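# Place the held card into a free stand pocket

## Task

Put the card the robot is already holding upright into one of the card stand's unoccupied pockets. The other cards must remain in the pockets where they began, and the stand must stay upright with its entire base resting on the table. At the end the gripper must release the card and pull away from it.

## Robot and tools

Robot: two arms, left_arm and right_arm, each with a two-finger gripper. One arm starts out holding a card. Calibrated base positions in the scene frame are left_arm (-0.020, +0.376, 0) and right_arm (-0.042, -0.247, 0) m, each turned only slightly about z.

Frame: every pose, velocity and target is in the scene frame. The origin sits at table-top height, halfway between the nominal arm bases. +z points up, +x points out over the table, and left_arm is on the +y side. Image left and right do not match arm names. On each gripper the fingers point along its own +z and open and close along its y. end_effector_position is the point between the finger pads, roughly 1 cm short of the tips. Reported positions and orientations can be off by a few centimetres, more so at long reach.

Row format, shared by execute_actions and move: 16 plain numbers, always including both arms. First left_arm as x, y, z (metres), qw, qx, qy, qz (a quaternion with w first), opening. Then the same eight for right_arm. Position and quaternion are an absolute pose in the scene frame, not an offset. Opening runs from -1 (closed) to +1 (fully open, 0.093 m). To keep an arm still, resend the exact pose and opening from the last result taken before it stopped moving. To keep an orientation steady, send the same quaternion every time rather than copying back a value that has drifted.

execute_actions(actions, cameras): actions is a list of actions. Each action is a list of up to 15 rows, one row per 1/30 s step, and the last row is held until 15 steps have passed. In every action, each target must lie within 0.6 m of that gripper's position at the start of the action, measured along each of the gripper's axes. Otherwise the action is refused for both arms. An empty actions list just returns the current state and images.

move(target, speed, blend, opening_speed, blocking, cameras): drives each gripper in a straight line from its Hand target to the given row, or through a list of up to 15 rows. The 0.6 m rule does not apply. speed is in m/s, from 0.002 to 2.9, default 0.25, and turning is capped at twice that in rad/s. blend, in metres, rounds off corners between listed rows. opening_speed is per second on the -1..+1 scale, at least 0.2. With blocking=false the call returns after about 0.5 s and the move keeps going; a new move replaces it. Paths do not avoid obstacles or the other arm, and faster moves overshoot more and strike harder. Keep paths away from an arm's own base. The result adds a move: line saying how it ended: done, off_target, moving, held or fault. limits=paced means the command was clipped, and limits=held means steps were held back.

wait(seconds 0 to 10) lets the scene run while the last commands are held. stop brakes a running move. zoom_image(camera, region [x0,y0,x1,y1] pixels, at most 504x504) enlarges part of the latest image from cam_high, cam_low, cam_left_wrist or cam_right_wrist. All four images are 896x504. read_manual returns licence text only. finished_scene(scene) ends the scene; pass the current scene number shown in results. It cannot be undone.

Results: end_effector_position and end_effector_quat_wxyz for each arm. Hand target is where the arm is actually being sent, which can fall short of what you asked for, so command the remainder next time. Tool commands are the present gripper commands. grip_measured is the finger motor's position on the -1..+1 scale. Joint positions end with the finger gap in metres. Joint torques are the total drive output, with fixed offsets and noise. Torques 1 to 3 wrap around at ±28 N m. Joint velocities may be reported as within noise.

Gripping: the pads meet at a reading of about -0.94, and each millimetre of object width adds about 0.0208. To hold a flat rigid object firmly, send a value about 0.24 below the reading for its width, and keep sending that value while holding. To release, send a value well above the reading for its width. Jumping straight to a value far below the width reading causes a brief hard squeeze. Any number is a command, so resend the current opening for a gripper you do not want to change.

Motion behaviour: at each step the commanded orientation is clipped to within 40 degrees of the measured one. Friction and gravity can leave a gripper low, short or tilted. Very small moves may not happen or may go in the wrong direction. Check the pose after each move and correct any tilt.

Avoid:
- Dropping the card or releasing it while it is still moving.
- Knocking the stand over or shifting its other cards.
- Pushing things off the table.
- Slamming or pressing hard against anything.
- Any contact between the arms, including one gripper closing on the other's fingers; this can end the scene.
- Bringing one gripper near the other arm's forearm, which the clearance check may block.
- Holding an arm stretched out or straining toward an unreachable pose for long. Motors heat up: a MOTOR HOT line appears at 75 °C, the arm folds away at 90 °C, and it goes limp at 100 °C.

Loose objects may occasionally get a small push. At the end, open the gripper, lift clear and leave the card standing in its pocket before calling finished_scene.

Each tool is called after "Request:" as name(argument=value, ...), one argument or row to a line, values as JSON.

## Session

Request:
execute_actions(
  actions=[],
)

Scene clock: 0.00 s.
left_arm: end_effector_position=(+0.3209, +0.3188, +0.5139) grip_measured=+1.000 end_effector_quat_wxyz=(+0.785, -0.129, +0.562, -0.227) | right_arm: end_effector_position=(+0.3553, -0.2579, +0.2467) grip_measured=-0.972 end_effector_quat_wxyz=(+0.307, -0.600, +0.715, -0.184)
Joint positions: left_arm=[-0.281 1.032 1.166 0.213 -0.193 -0.437 0.093] | right_arm=[-0.102 1.465 1.433 -0.823 -0.17 -1.431 0]
Joint velocities: within noise
Joint torques (N m): no reading
Heat: left arm: 37 °C; right arm: 36 °C.
Hand target: left_arm +0.3208, +0.3189, +0.5136; +0.783, -0.129, +0.565, -0.226 | right_arm +0.3560, -0.2577, +0.2540; +0.314, -0.599, +0.712, -0.190
Tool commands: left_gripper/opening=+1.0 right_gripper/opening=-1.0

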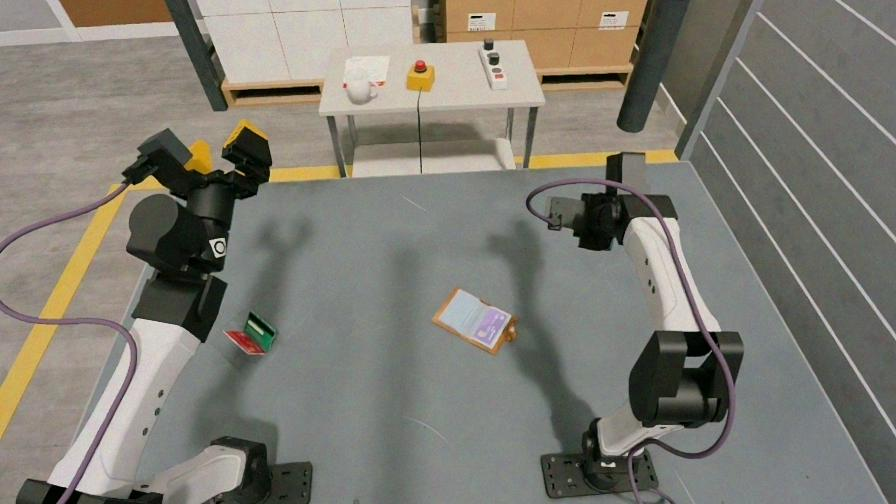

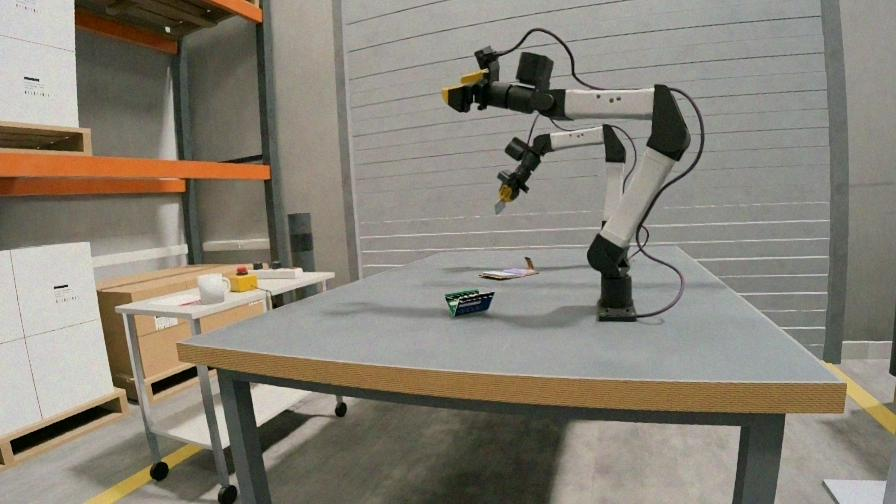

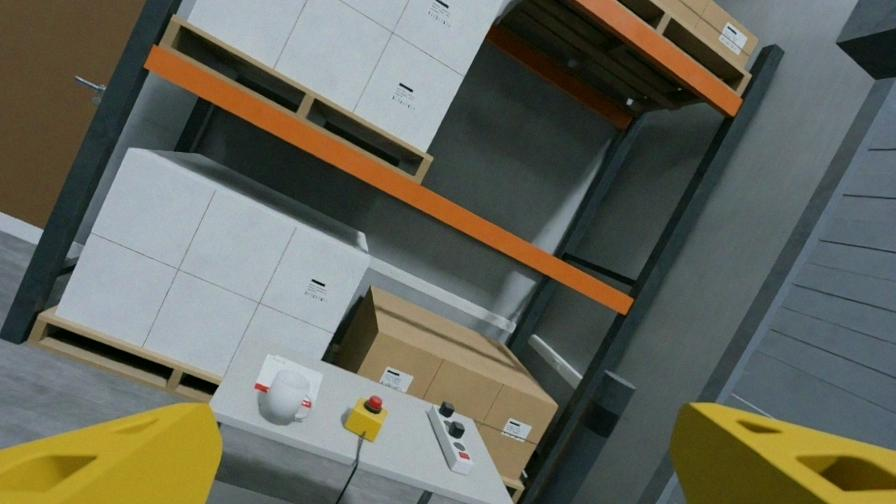

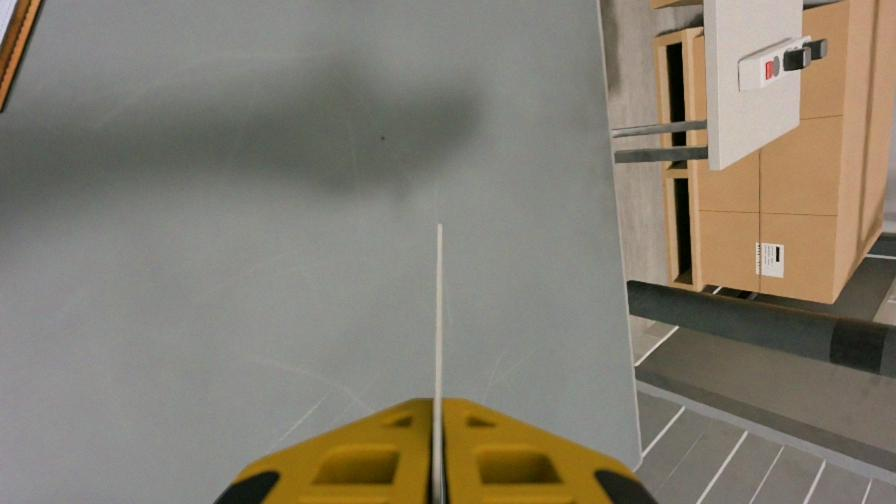

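Request:
zoom_image(
  camera="cam_low",
  region=[420, 270, 520, 330],
)

Request:
zoom_image(
  camera="cam_high",
  region=[200, 290, 310, 370],
)

Request:
zoom_image(
  camera="cam_low",
  region=[450, 140, 570, 230],
)

Request:
zoom_image(
  camera="cam_high",
  region=[520, 170, 640, 260],
)

Scaled by 5.040 (camera's finer frame: 1280x720).

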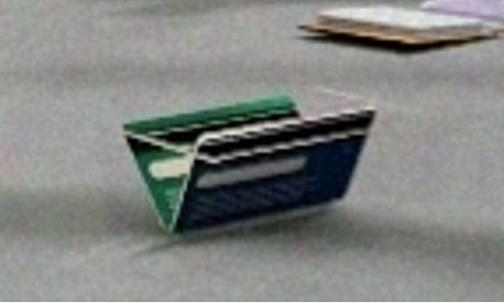

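Scaled by 4.582 (camera's finer frame: 1280x720).

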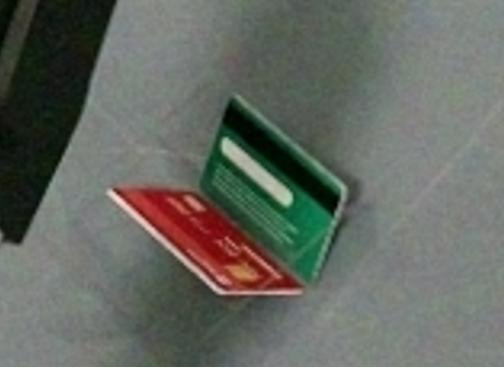

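Scaled by 4.200 (camera's finer frame: 1280x720).

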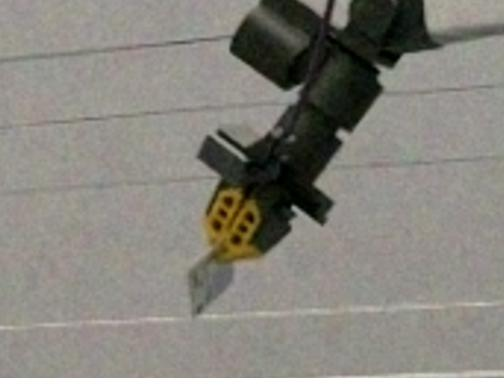

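Scaled by 4.200 (camera's finer frame: 1280x720).

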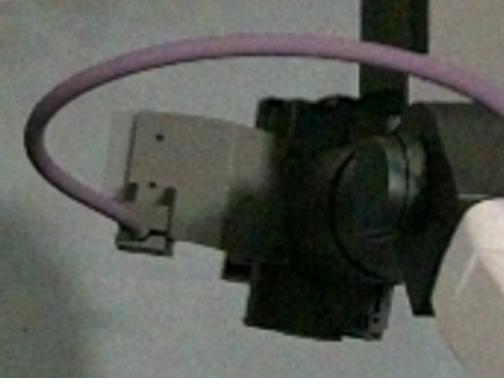

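Request:
move(
  target=[0.32,0.42,0.25,0,0,1,0,1,0.3553,-0.2579,0.2467,0.307,-0.600,0.715,-0.184,-1],
)

Scene clock: 29.97 s.
left_arm: end_effector_position=(+0.3223, +0.4201, +0.2585) grip_measured=+1.000 end_effector_quat_wxyz=(+0.132, -0.010, +0.991, +0.008) | right_arm: end_effector_position=(+0.3553, -0.2579, +0.2466) grip_measured=-0.972 end_effector_quat_wxyz=(+0.307, -0.600, +0.715, -0.184)
Joint positions: left_arm=[0.115 1.717 1.962 -1.551 0.016 0.111 0.093] | right_arm=[-0.102 1.465 1.432 -0.823 -0.17 -1.431 0]
Joint torques (N m): left_arm=[-0.17 -4.46 5.7 0.93 0.01 0.21] | right_arm=[-0.16 -5.83 6.57 1.94 -0.14 -0.08]
Heat: left arm: 39 °C; right arm: 38 °C.
Hand target: left_arm +0.3198, +0.4200, +0.2496; +0.111, -0.001, +0.994, +0.013 | right_arm +0.3553, -0.2579, +0.2466; +0.307, -0.600, +0.715, -0.184
Off the commanded pose: left_arm 0.009 m, 15 deg | right_arm 0.000 m, 0 deg.
joint sent to its limit (left arm) — joint 4 (wrist pitch), lower limit. The joint targets are off in orientation, not in position.
move: off_target (left_arm)

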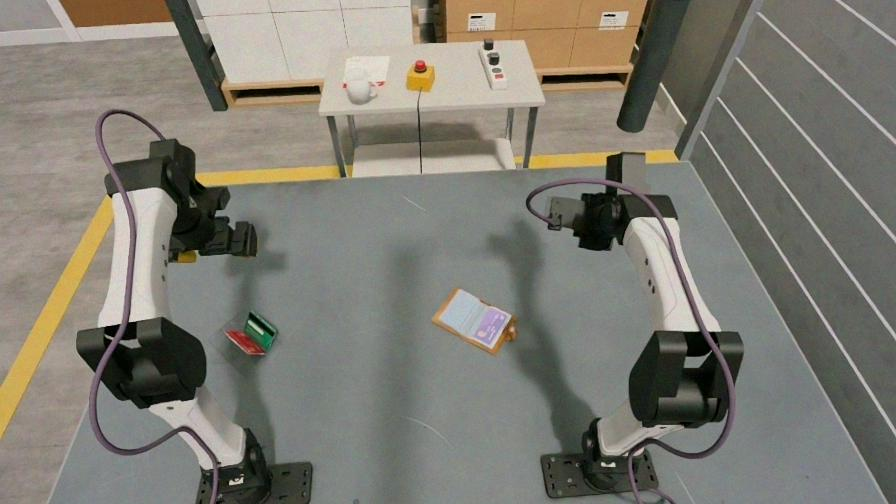

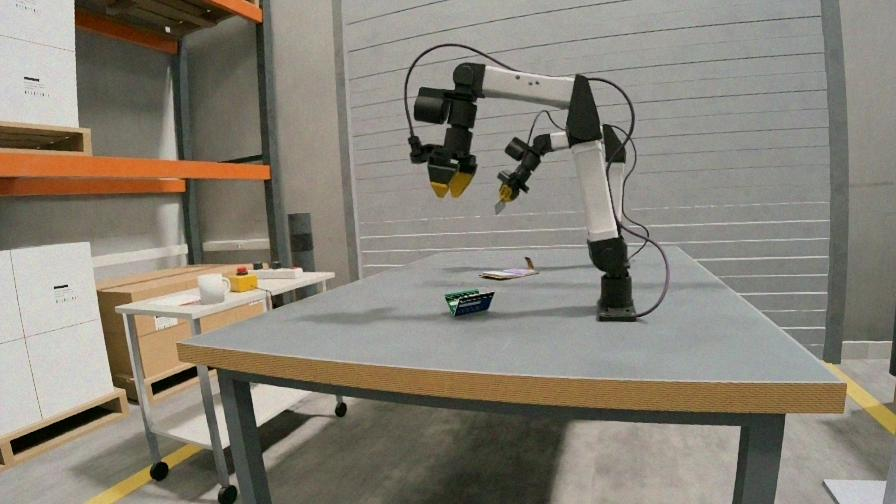

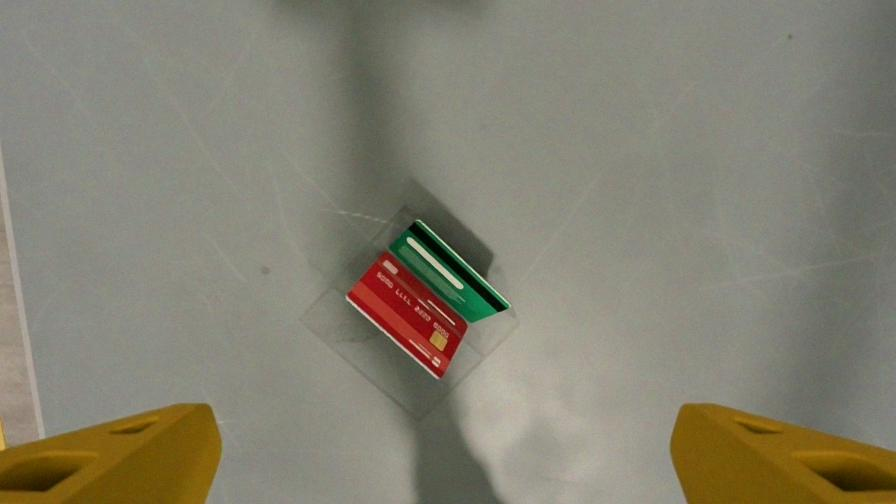

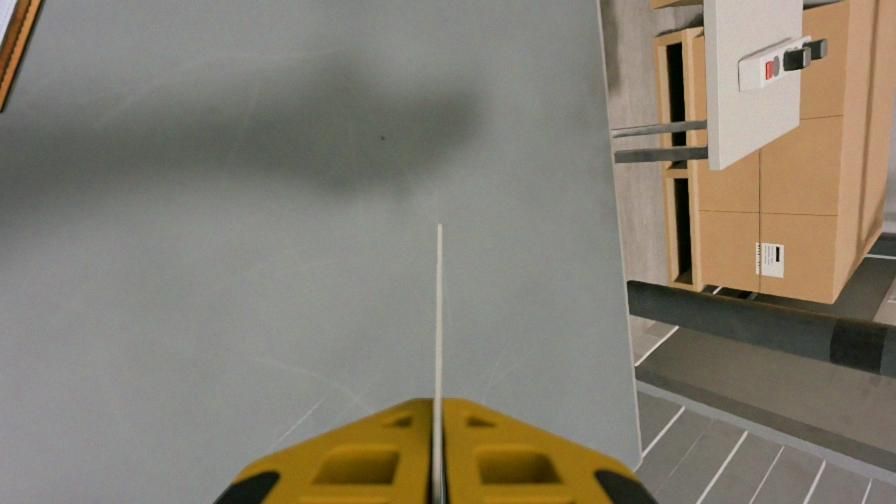

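Request:
zoom_image(
  camera="cam_left_wrist",
  region=[280, 160, 560, 440],
)

Request:
zoom_image(
  camera="cam_low",
  region=[430, 275, 510, 325],
)

Scaled by 1.800 (camera's finer frame: 1280x720).

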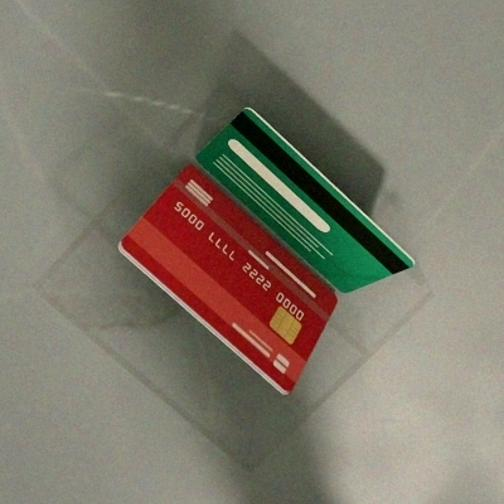

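Scaled by 6.300 (camera's finer frame: 1280x720).

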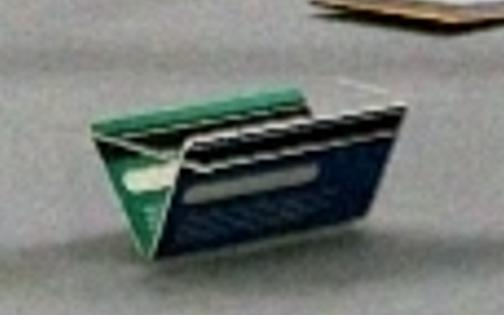

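Request:
move(
  target=[0.27,0.44,0.19,0.06,0,0.998,0,1,0.3553,-0.2579,0.2467,0.307,-0.600,0.715,-0.184,-1],
  cameras=["cam_left_wrist"],
)

Request:
zoom_image(
  camera="cam_left_wrist",
  region=[240, 50, 640, 400],
)

Scene clock: 64.40 s.
left_arm: end_effector_position=(+0.2711, +0.4409, +0.1865) grip_measured=+1.000 end_effector_quat_wxyz=(+0.048, -0.006, +0.999, +0.002) | right_arm: end_effector_position=(+0.3553, -0.2579, +0.2466) grip_measured=-0.972 end_effector_quat_wxyz=(+0.307, -0.600, +0.715, -0.184)
Joint positions: left_arm=[0.208 1.601 1.562 -1.437 0.017 0.215 0.093] | right_arm=[-0.102 1.465 1.432 -0.823 -0.17 -1.431 0]
Joint torques (N m): left_arm=[0.64 -6.93 5.71 0.81 0.24 0.19] | right_arm=[-0.16 -5.83 6.58 1.94 -0.14 -0.08]
Heat: left arm: 38 °C; right arm: 39 °C.
Hand target: left_arm +0.2700, +0.4400, +0.1900; +0.060, +0.000, +0.998, +0.000 | right_arm +0.3553, -0.2579, +0.2466; +0.307, -0.600, +0.715, -0.184
Off the commanded pose: left_arm 0.004 m, 2 deg | right_arm 0.000 m, 0 deg.
move: done

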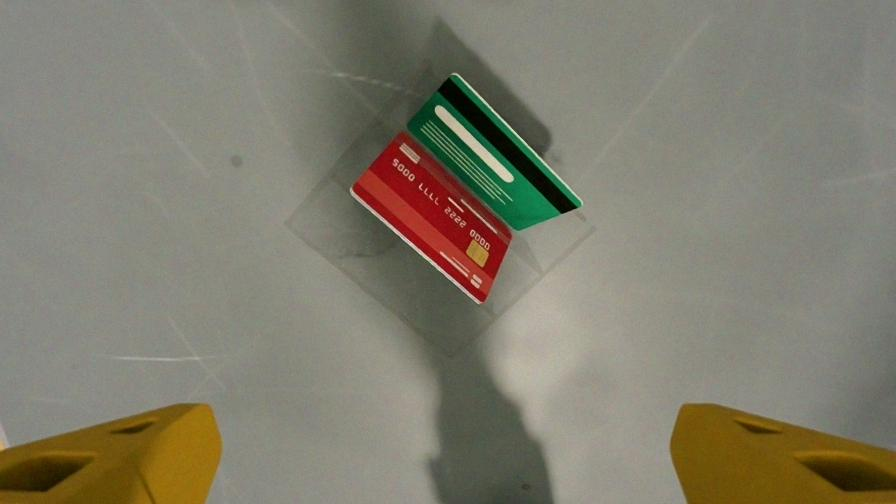

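Scaled by 1.260 (camera's finer frame: 1280x720).

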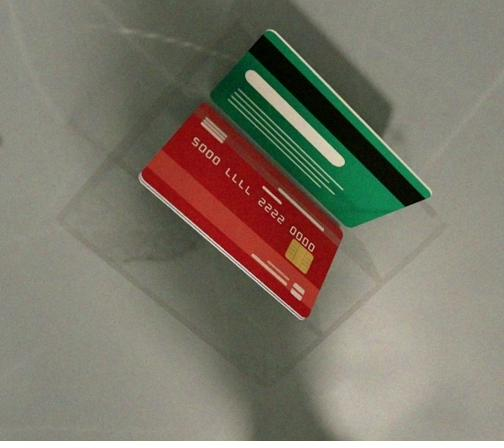

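Request:
move(
  target=[0.28,0.32,0.14,0.183,-0.683,-0.683,-0.183,1,0.3553,-0.2579,0.2467,0.307,-0.600,0.715,-0.184,-1],
  cameras=["cam_left_wrist","cam_high"],
)

Request:
zoom_image(
  camera="cam_left_wrist",
  region=[240, 100, 640, 400],
)

Scene clock: 85.77 s.
left_arm: end_effector_position=(+0.2782, +0.3198, +0.1426) grip_measured=+1.000 end_effector_quat_wxyz=(-0.172, +0.677, +0.692, +0.183) | right_arm: end_effector_position=(+0.3553, -0.2579, +0.2466) grip_measured=-0.972 end_effector_quat_wxyz=(+0.307, -0.600, +0.715, -0.184)
Joint positions: left_arm=[-0.457 1.845 1.582 -1.53 -0.46 1.059 0.093] | right_arm=[-0.102 1.465 1.432 -0.823 -0.17 -1.431 0]
Joint torques (N m): left_arm=[0.16 -5.08 7.21 -0.12 -0.34 0.27] | right_arm=[-0.16 -5.83 6.57 1.94 -0.14 -0.08]
Heat: left arm: 38 °C; right arm: 39 °C.
Hand target: left_arm +0.2799, +0.3200, +0.1400; -0.183, +0.683, +0.683, +0.183 | right_arm +0.3553, -0.2579, +0.2466; +0.307, -0.600, +0.715, -0.184
Off the commanded pose: left_arm 0.003 m, 2 deg | right_arm 0.000 m, 0 deg.
move: done
Images, in order (width x height): cam_high 896x504, cam_left_wrist 896x504.

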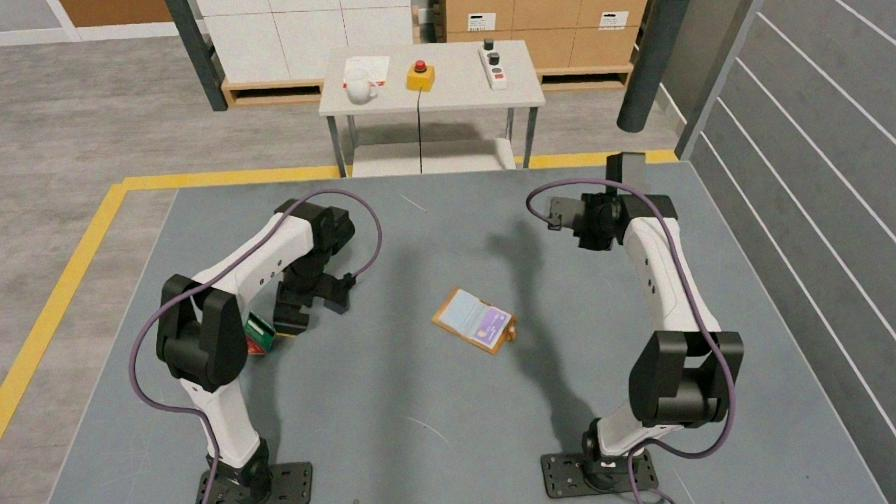

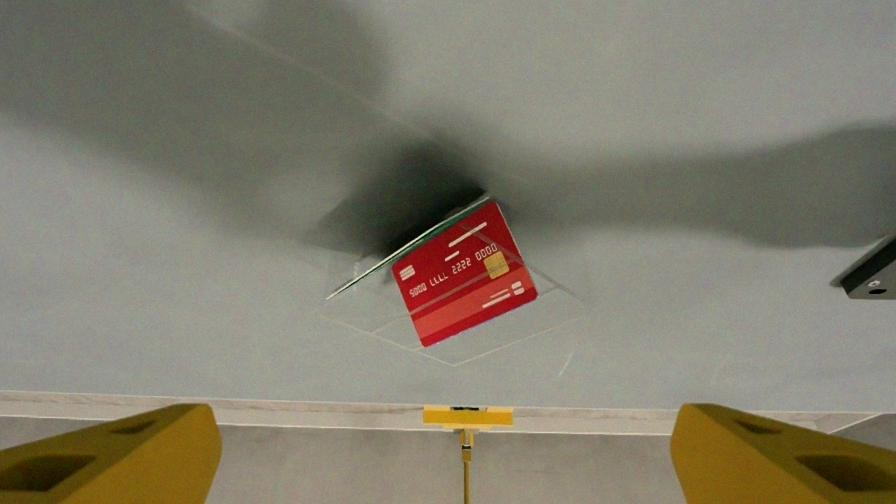

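Scaled by 1.260 (camera's finer frame: 1280x720).

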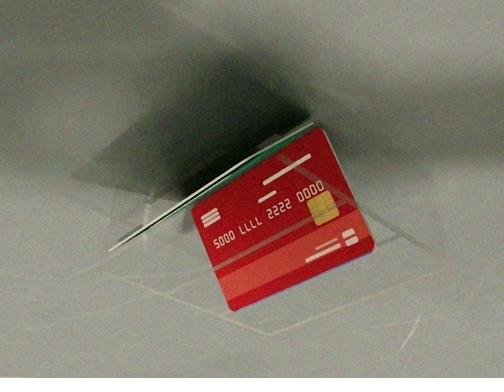

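Request:
move(
  target=[0.176,0.346,0.12,0.156,-0.843,-0.376,-0.350,1,0.3553,-0.2579,0.2467,0.307,-0.600,0.715,-0.184,-1],
  cameras=["cam_left_wrist","cam_high"],
)

Request:
zoom_image(
  camera="cam_left_wrist",
  region=[240, 100, 640, 400],
)

Scene clock: 113.17 s.
left_arm: end_effector_position=(+0.1753, +0.3463, +0.1197) grip_measured=+1.000 end_effector_quat_wxyz=(-0.161, +0.842, +0.383, +0.345) | right_arm: end_effector_position=(+0.3553, -0.2579, +0.2466) grip_measured=-0.972 end_effector_quat_wxyz=(+0.307, -0.600, +0.715, -0.184)
Joint positions: left_arm=[-0.814 1.211 0.781 -1.226 -0.777 1.46 0.093] | right_arm=[-0.102 1.465 1.432 -0.823 -0.17 -1.431 0]
Joint torques (N m): left_arm=[-0.08 -2.91 5.57 0.37 -0.48 0.19] | right_arm=[-0.16 -5.83 6.57 1.94 -0.14 -0.08]
Heat: left arm: 39 °C; right arm: 39 °C.
Hand target: left_arm +0.1760, +0.3460, +0.1201; -0.156, +0.843, +0.376, +0.350 | right_arm +0.3553, -0.2579, +0.2466; +0.307, -0.600, +0.715, -0.184
Off the commanded pose: left_arm 0.001 m, 1 deg | right_arm 0.000 m, 0 deg.
move: done
Images, in order (width x height): cam_high 896x504, cam_left_wrist 896x504.

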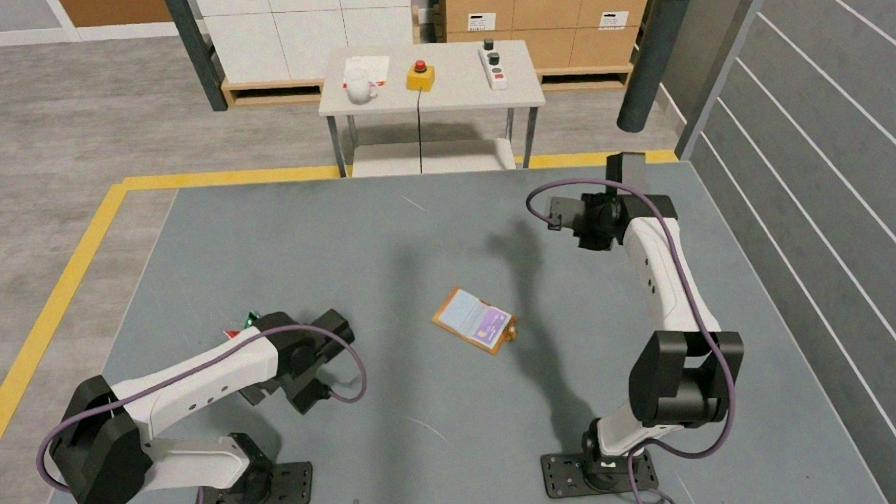

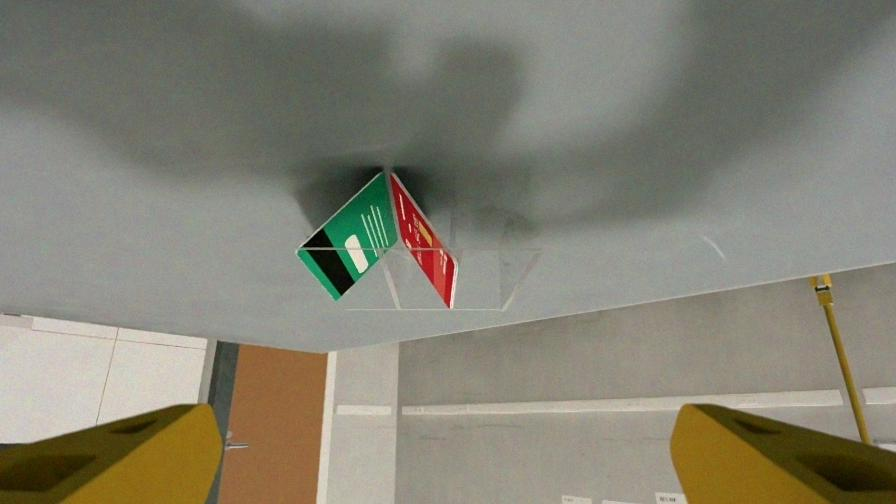

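Scaled by 1.260 (camera's finer frame: 1280x720).

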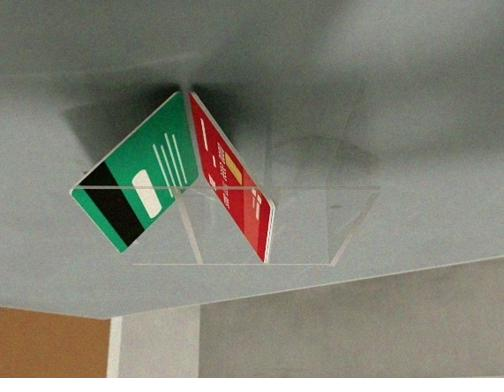

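Request:
move(
  target=[0.205,0.395,0.15,0.082,-0.894,-0.398,-0.186,1,0.3553,-0.2579,0.2467,0.307,-0.600,0.715,-0.184,-1],
  cameras=["cam_left_wrist"],
)

Request:
zoom_image(
  camera="cam_left_wrist",
  region=[240, 100, 640, 400],
)

Request:
zoom_image(
  camera="cam_low",
  region=[440, 280, 500, 320],
)

Scene clock: 136.57 s.
left_arm: end_effector_position=(+0.2048, +0.3957, +0.1484) grip_measured=+1.000 end_effector_quat_wxyz=(-0.096, +0.879, +0.421, +0.200) | right_arm: end_effector_position=(+0.3553, -0.2579, +0.2466) grip_measured=-0.972 end_effector_quat_wxyz=(+0.307, -0.600, +0.715, -0.184)
Joint positions: left_arm=[-0.227 1.164 0.989 -1.182 -0.396 2.084 0.093] | right_arm=[-0.102 1.465 1.432 -0.823 -0.17 -1.431 0]
Joint torques (N m): left_arm=[0.76 -1.03 8.76 0.72 0.04 0.28] | right_arm=[-0.16 -5.85 6.57 1.94 -0.14 -0.08]
Heat: left arm: 38 °C; right arm: 39 °C.
Hand target: left_arm +0.2049, +0.3945, +0.1500; -0.095, +0.884, +0.416, +0.192 | right_arm +0.3553, -0.2579, +0.2466; +0.307, -0.600, +0.715, -0.184
Off the commanded pose: left_arm 0.002 m, 4 deg | right_arm 0.000 m, 0 deg.
joint sent to its limit (left arm) — joint 6 (wrist roll), upper limit. The joint targets are off in orientation, not in position.
move: off_target (left_arm)

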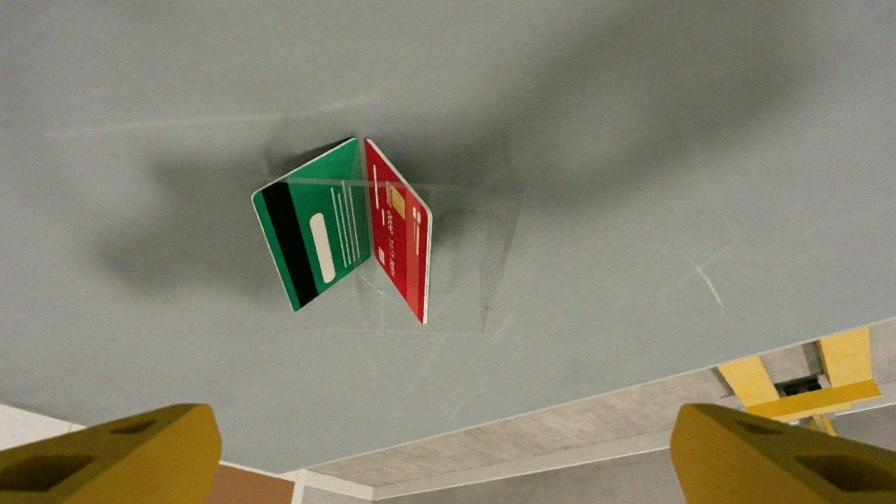

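Scaled by 1.260 (camera's finer frame: 1280x720).

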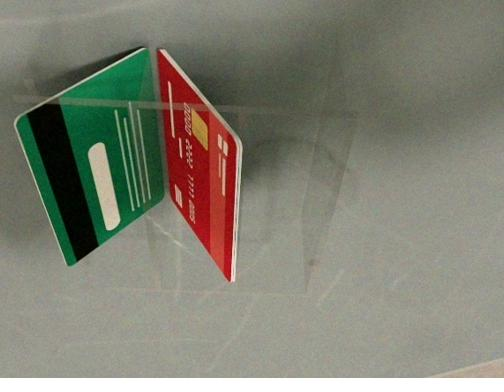

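This scene's latest camera images include none from cam_low. They are from: cam_left_wrist. cam_low's image comes with the result of a call that names it in "cameras".

Request:
move(
  target=[
    [0.26,0.40,0.22,0.06,0,0.998,0,1,0.3553,-0.2579,0.2467,0.307,-0.600,0.715,-0.184,-1],
    [0.325,0.512,0.15,-0.139,-0.402,0.903,-0.061,1,0.3553,-0.2579,0.2467,0.307,-0.600,0.715,-0.184,-1],
  ],
  blend=0.04,
)

Request:
zoom_image(
  camera="cam_left_wrist",
  region=[240, 100, 640, 400],
)

Request:
zoom_image(
  camera="cam_low",
  region=[440, 280, 500, 320],
)

Scene clock: 182.90 s.
left_arm: end_effector_position=(+0.3231, +0.5119, +0.1530) grip_measured=+1.000 end_effector_quat_wxyz=(-0.028, -0.402, +0.913, -0.057) | right_arm: end_effector_position=(+0.3553, -0.2579, +0.2466) grip_measured=-0.972 end_effector_quat_wxyz=(+0.307, -0.600, +0.715, -0.184)
Joint positions: left_arm=[0.408 2.015 1.942 -1.556 0.113 -0.399 0.093] | right_arm=[-0.102 1.465 1.432 -0.823 -0.17 -1.431 0]
Joint torques (N m): left_arm=[0.53 -6.41 8.12 0.23 0.25 -0.06] | right_arm=[-0.16 -5.85 6.57 1.94 -0.14 -0.08]
Heat: left arm: 40 °C; right arm: 39 °C.
Hand target: left_arm +0.3247, +0.5119, +0.1495; -0.037, -0.410, +0.909, -0.061 | right_arm +0.3553, -0.2579, +0.2466; +0.307, -0.600, +0.715, -0.184
Off the commanded pose: left_arm 0.004 m, 13 deg | right_arm 0.000 m, 0 deg.
joint sent to its limit (left arm) — joint 4 (wrist pitch), lower limit. The joint targets are off in orientation, not in position.
move: off_target (left_arm)

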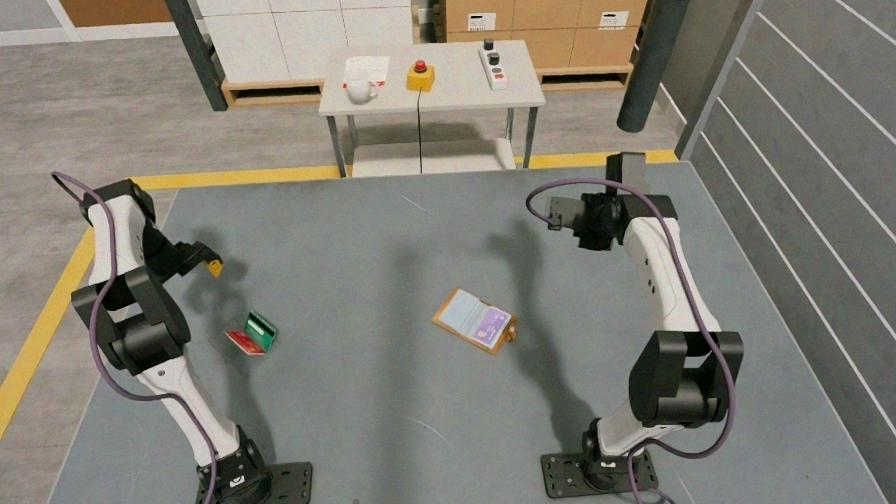

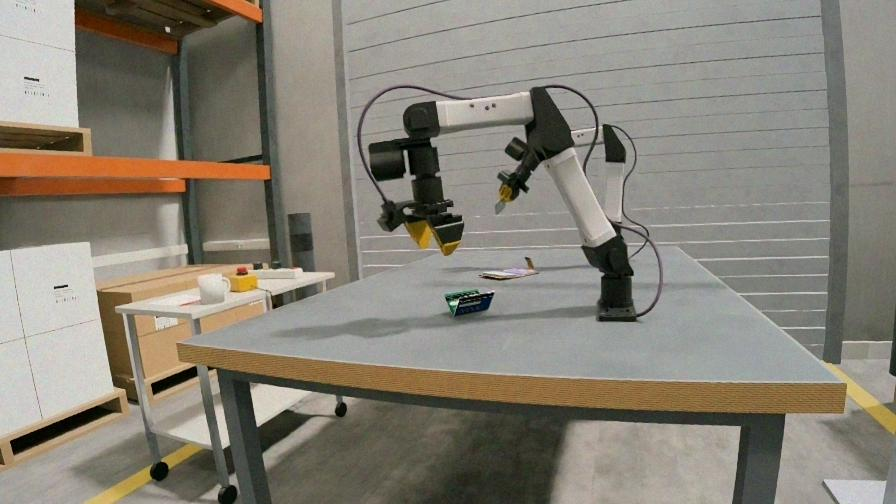

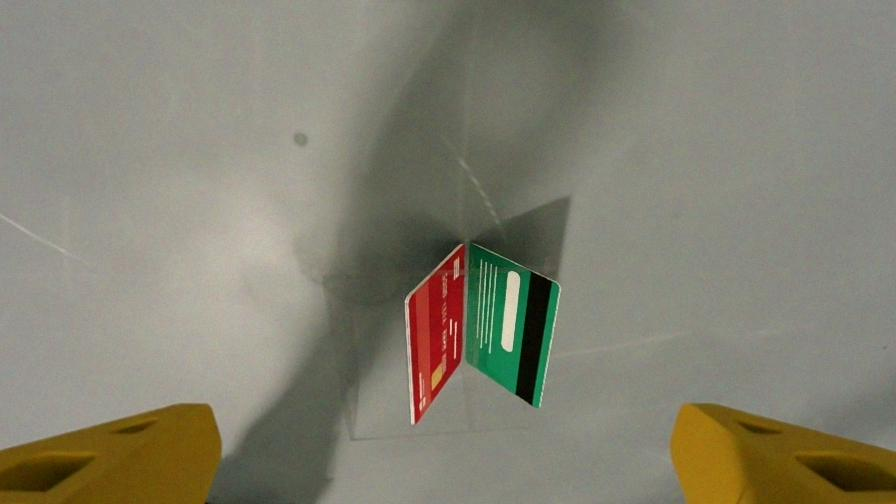

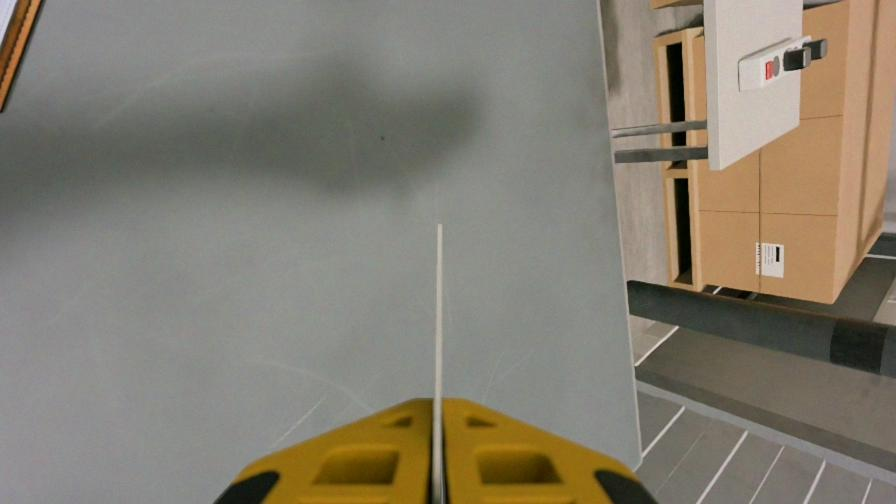

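Scaled by 1.260 (camera's finer frame: 1280x720).

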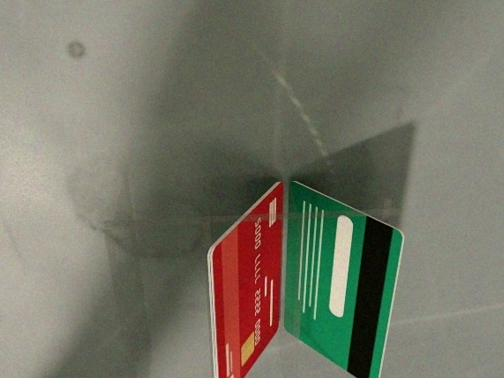

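Scaled by 8.400 (camera's finer frame: 1280x720).

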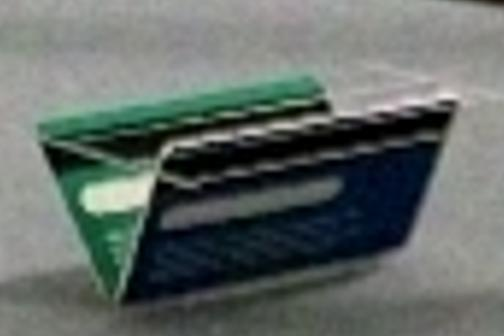

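Request:
move(
  target=[
    [0.26,0.50,0.22,0,-0.3,0.954,0,1,0.3553,-0.2579,0.2467,0.307,-0.600,0.715,-0.184,-1],
    [0.203,0.51,0.15,0.073,0.914,-0.35,0.19,1,0.3553,-0.2579,0.2467,0.307,-0.600,0.715,-0.184,-1],
  ],
  blend=0.04,
  cameras=["cam_left_wrist","cam_high"],
)

Request:
zoom_image(
  camera="cam_left_wrist",
  region=[240, 100, 640, 400],
)

Scene clock: 199.87 s.
left_arm: end_effector_position=(+0.2029, +0.5105, +0.1470) grip_measured=+1.000 end_effector_quat_wxyz=(+0.081, +0.913, -0.357, +0.182) | right_arm: end_effector_position=(+0.3553, -0.2579, +0.2466) grip_measured=-0.972 end_effector_quat_wxyz=(+0.307, -0.600, +0.715, -0.184)
Joint positions: left_arm=[0.778 1.499 1.255 -1.335 0.402 -1.597 0.093] | right_arm=[-0.102 1.465 1.432 -0.823 -0.17 -1.431 0]
Joint torques (N m): left_arm=[0.61 -5.94 5.75 0.56 0.46 -0.04] | right_arm=[-0.14 -5.82 6.57 1.94 -0.14 -0.08]
Heat: left arm: 40 °C; right arm: 39 °C.
Hand target: left_arm +0.2030, +0.5100, +0.1500; +0.073, +0.914, -0.350, +0.190 | right_arm +0.3553, -0.2579, +0.2466; +0.307, -0.600, +0.715, -0.184
Off the commanded pose: left_arm 0.003 m, 1 deg | right_arm 0.000 m, 0 deg.
move: done
Images, in order (width x height): cam_high 896x504, cam_left_wrist 896x504.

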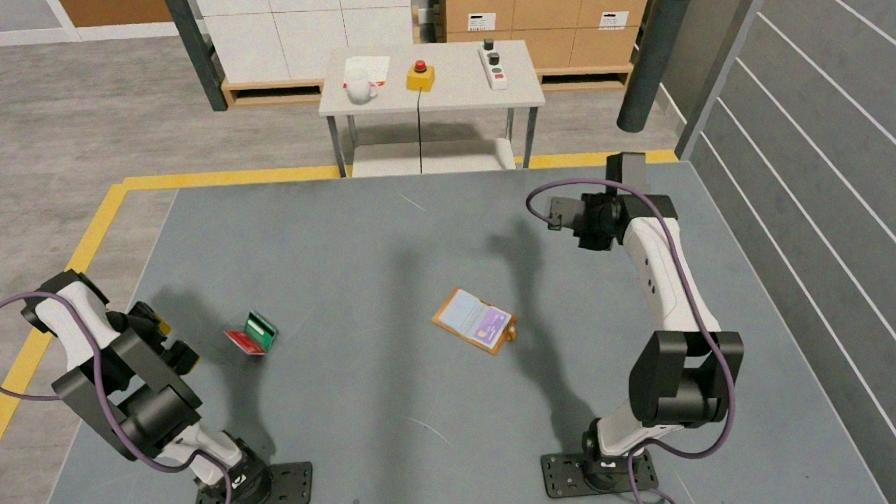

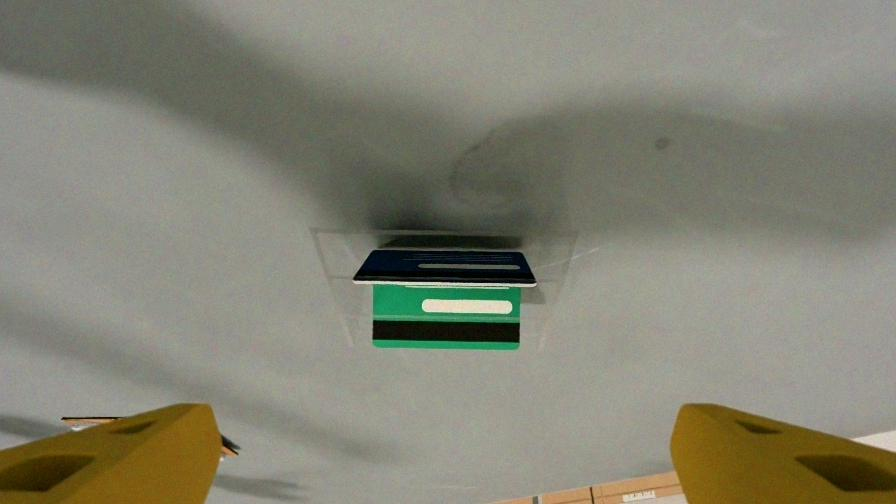

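Scaled by 1.260 (camera's finer frame: 1280x720).

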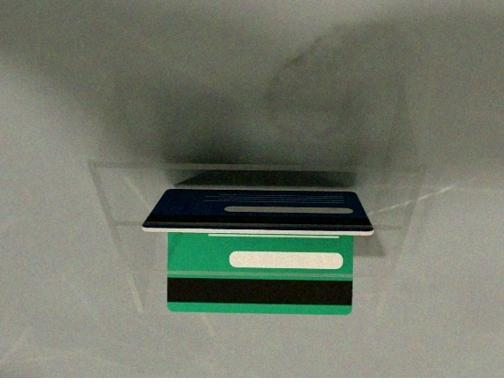

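Request:
move(
  target=[
    [0.22,0.46,0.25,0.06,-0.2,0.978,0,1,0.34,-0.15,0.25,0.5,-0.5,0.5,0.5,-1],
    [0.30,0.22,0.25,0.5,0.5,0.5,-0.5,1,0.30,-0.01,0.25,0.5,-0.5,0.5,0.5,-1],
  ],
  blend=0.04,
  speed=0.2,
)

Scene clock: 274.00 s.
left_arm: end_effector_position=(+0.2850, +0.2583, +0.2537) grip_measured=+1.000 end_effector_quat_wxyz=(+0.462, +0.408, +0.646, -0.450) | right_arm: end_effector_position=(+0.3135, -0.0331, +0.2357) grip_measured=-0.973 end_effector_quat_wxyz=(-0.458, +0.537, -0.477, -0.524)
Joint positions: left_arm=[0.141 1.454 1.111 -0.816 1.387 0.946 0.093] | right_arm=[0.121 2.012 1.623 -1.216 -1.54 -1.598 0]
Joint torques (N m): left_arm=[-0.02 -2.93 7.21 1.16 0.87 0.25] | right_arm=[0.25 -13.39 4.67 0.38 -0.97 0.19]
Heat: left arm: 38 °C; right arm: 41 °C.
Hand target: left_arm +0.2874, +0.2574, +0.2500; +0.463, +0.412, +0.641, -0.451 | right_arm +0.3064, -0.0322, +0.2496; -0.463, +0.535, -0.470, -0.528
Off the commanded pose: left_arm 0.041 m, 21 deg | right_arm 0.030 m, 7 deg.
joint sent to its limit (right arm) — joint 5 (wrist yaw), lower limit.
move: off_target (left_arm, right_arm; path cut at 10 s); path passed 1 of 2 targets

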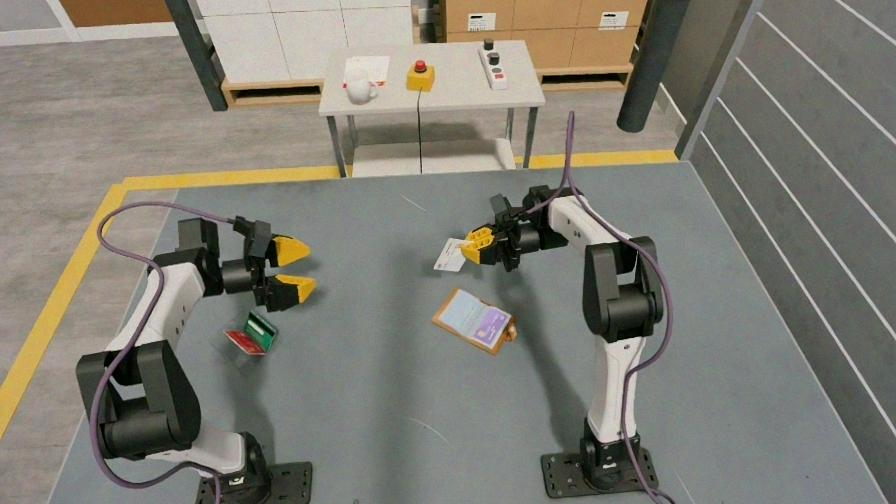

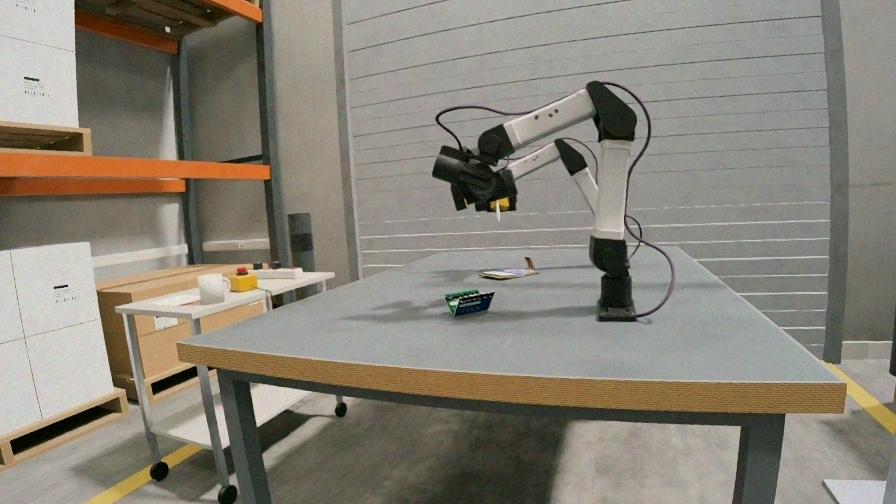

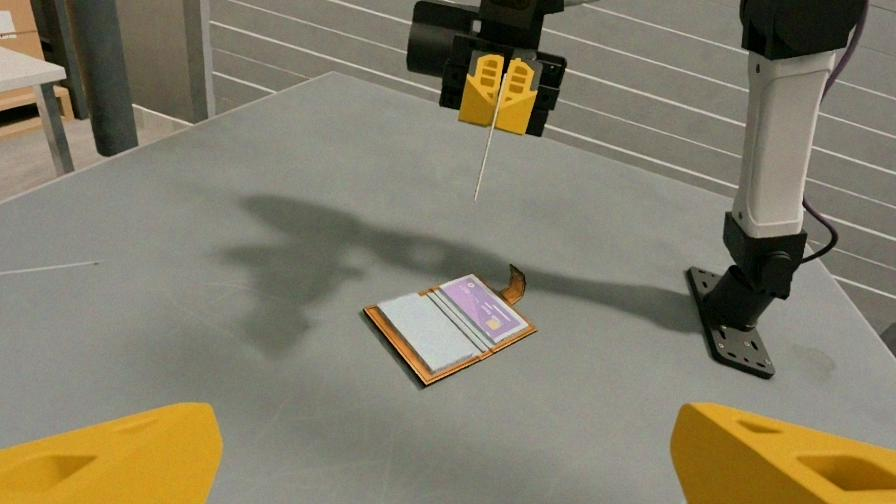

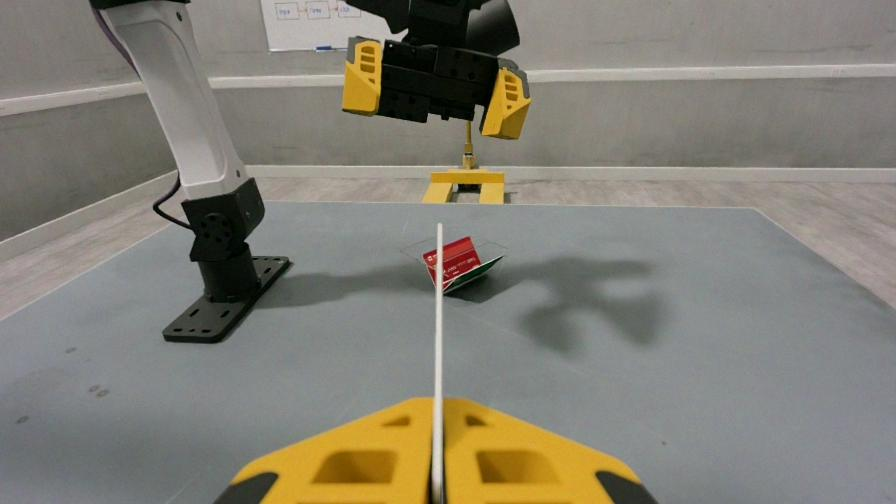

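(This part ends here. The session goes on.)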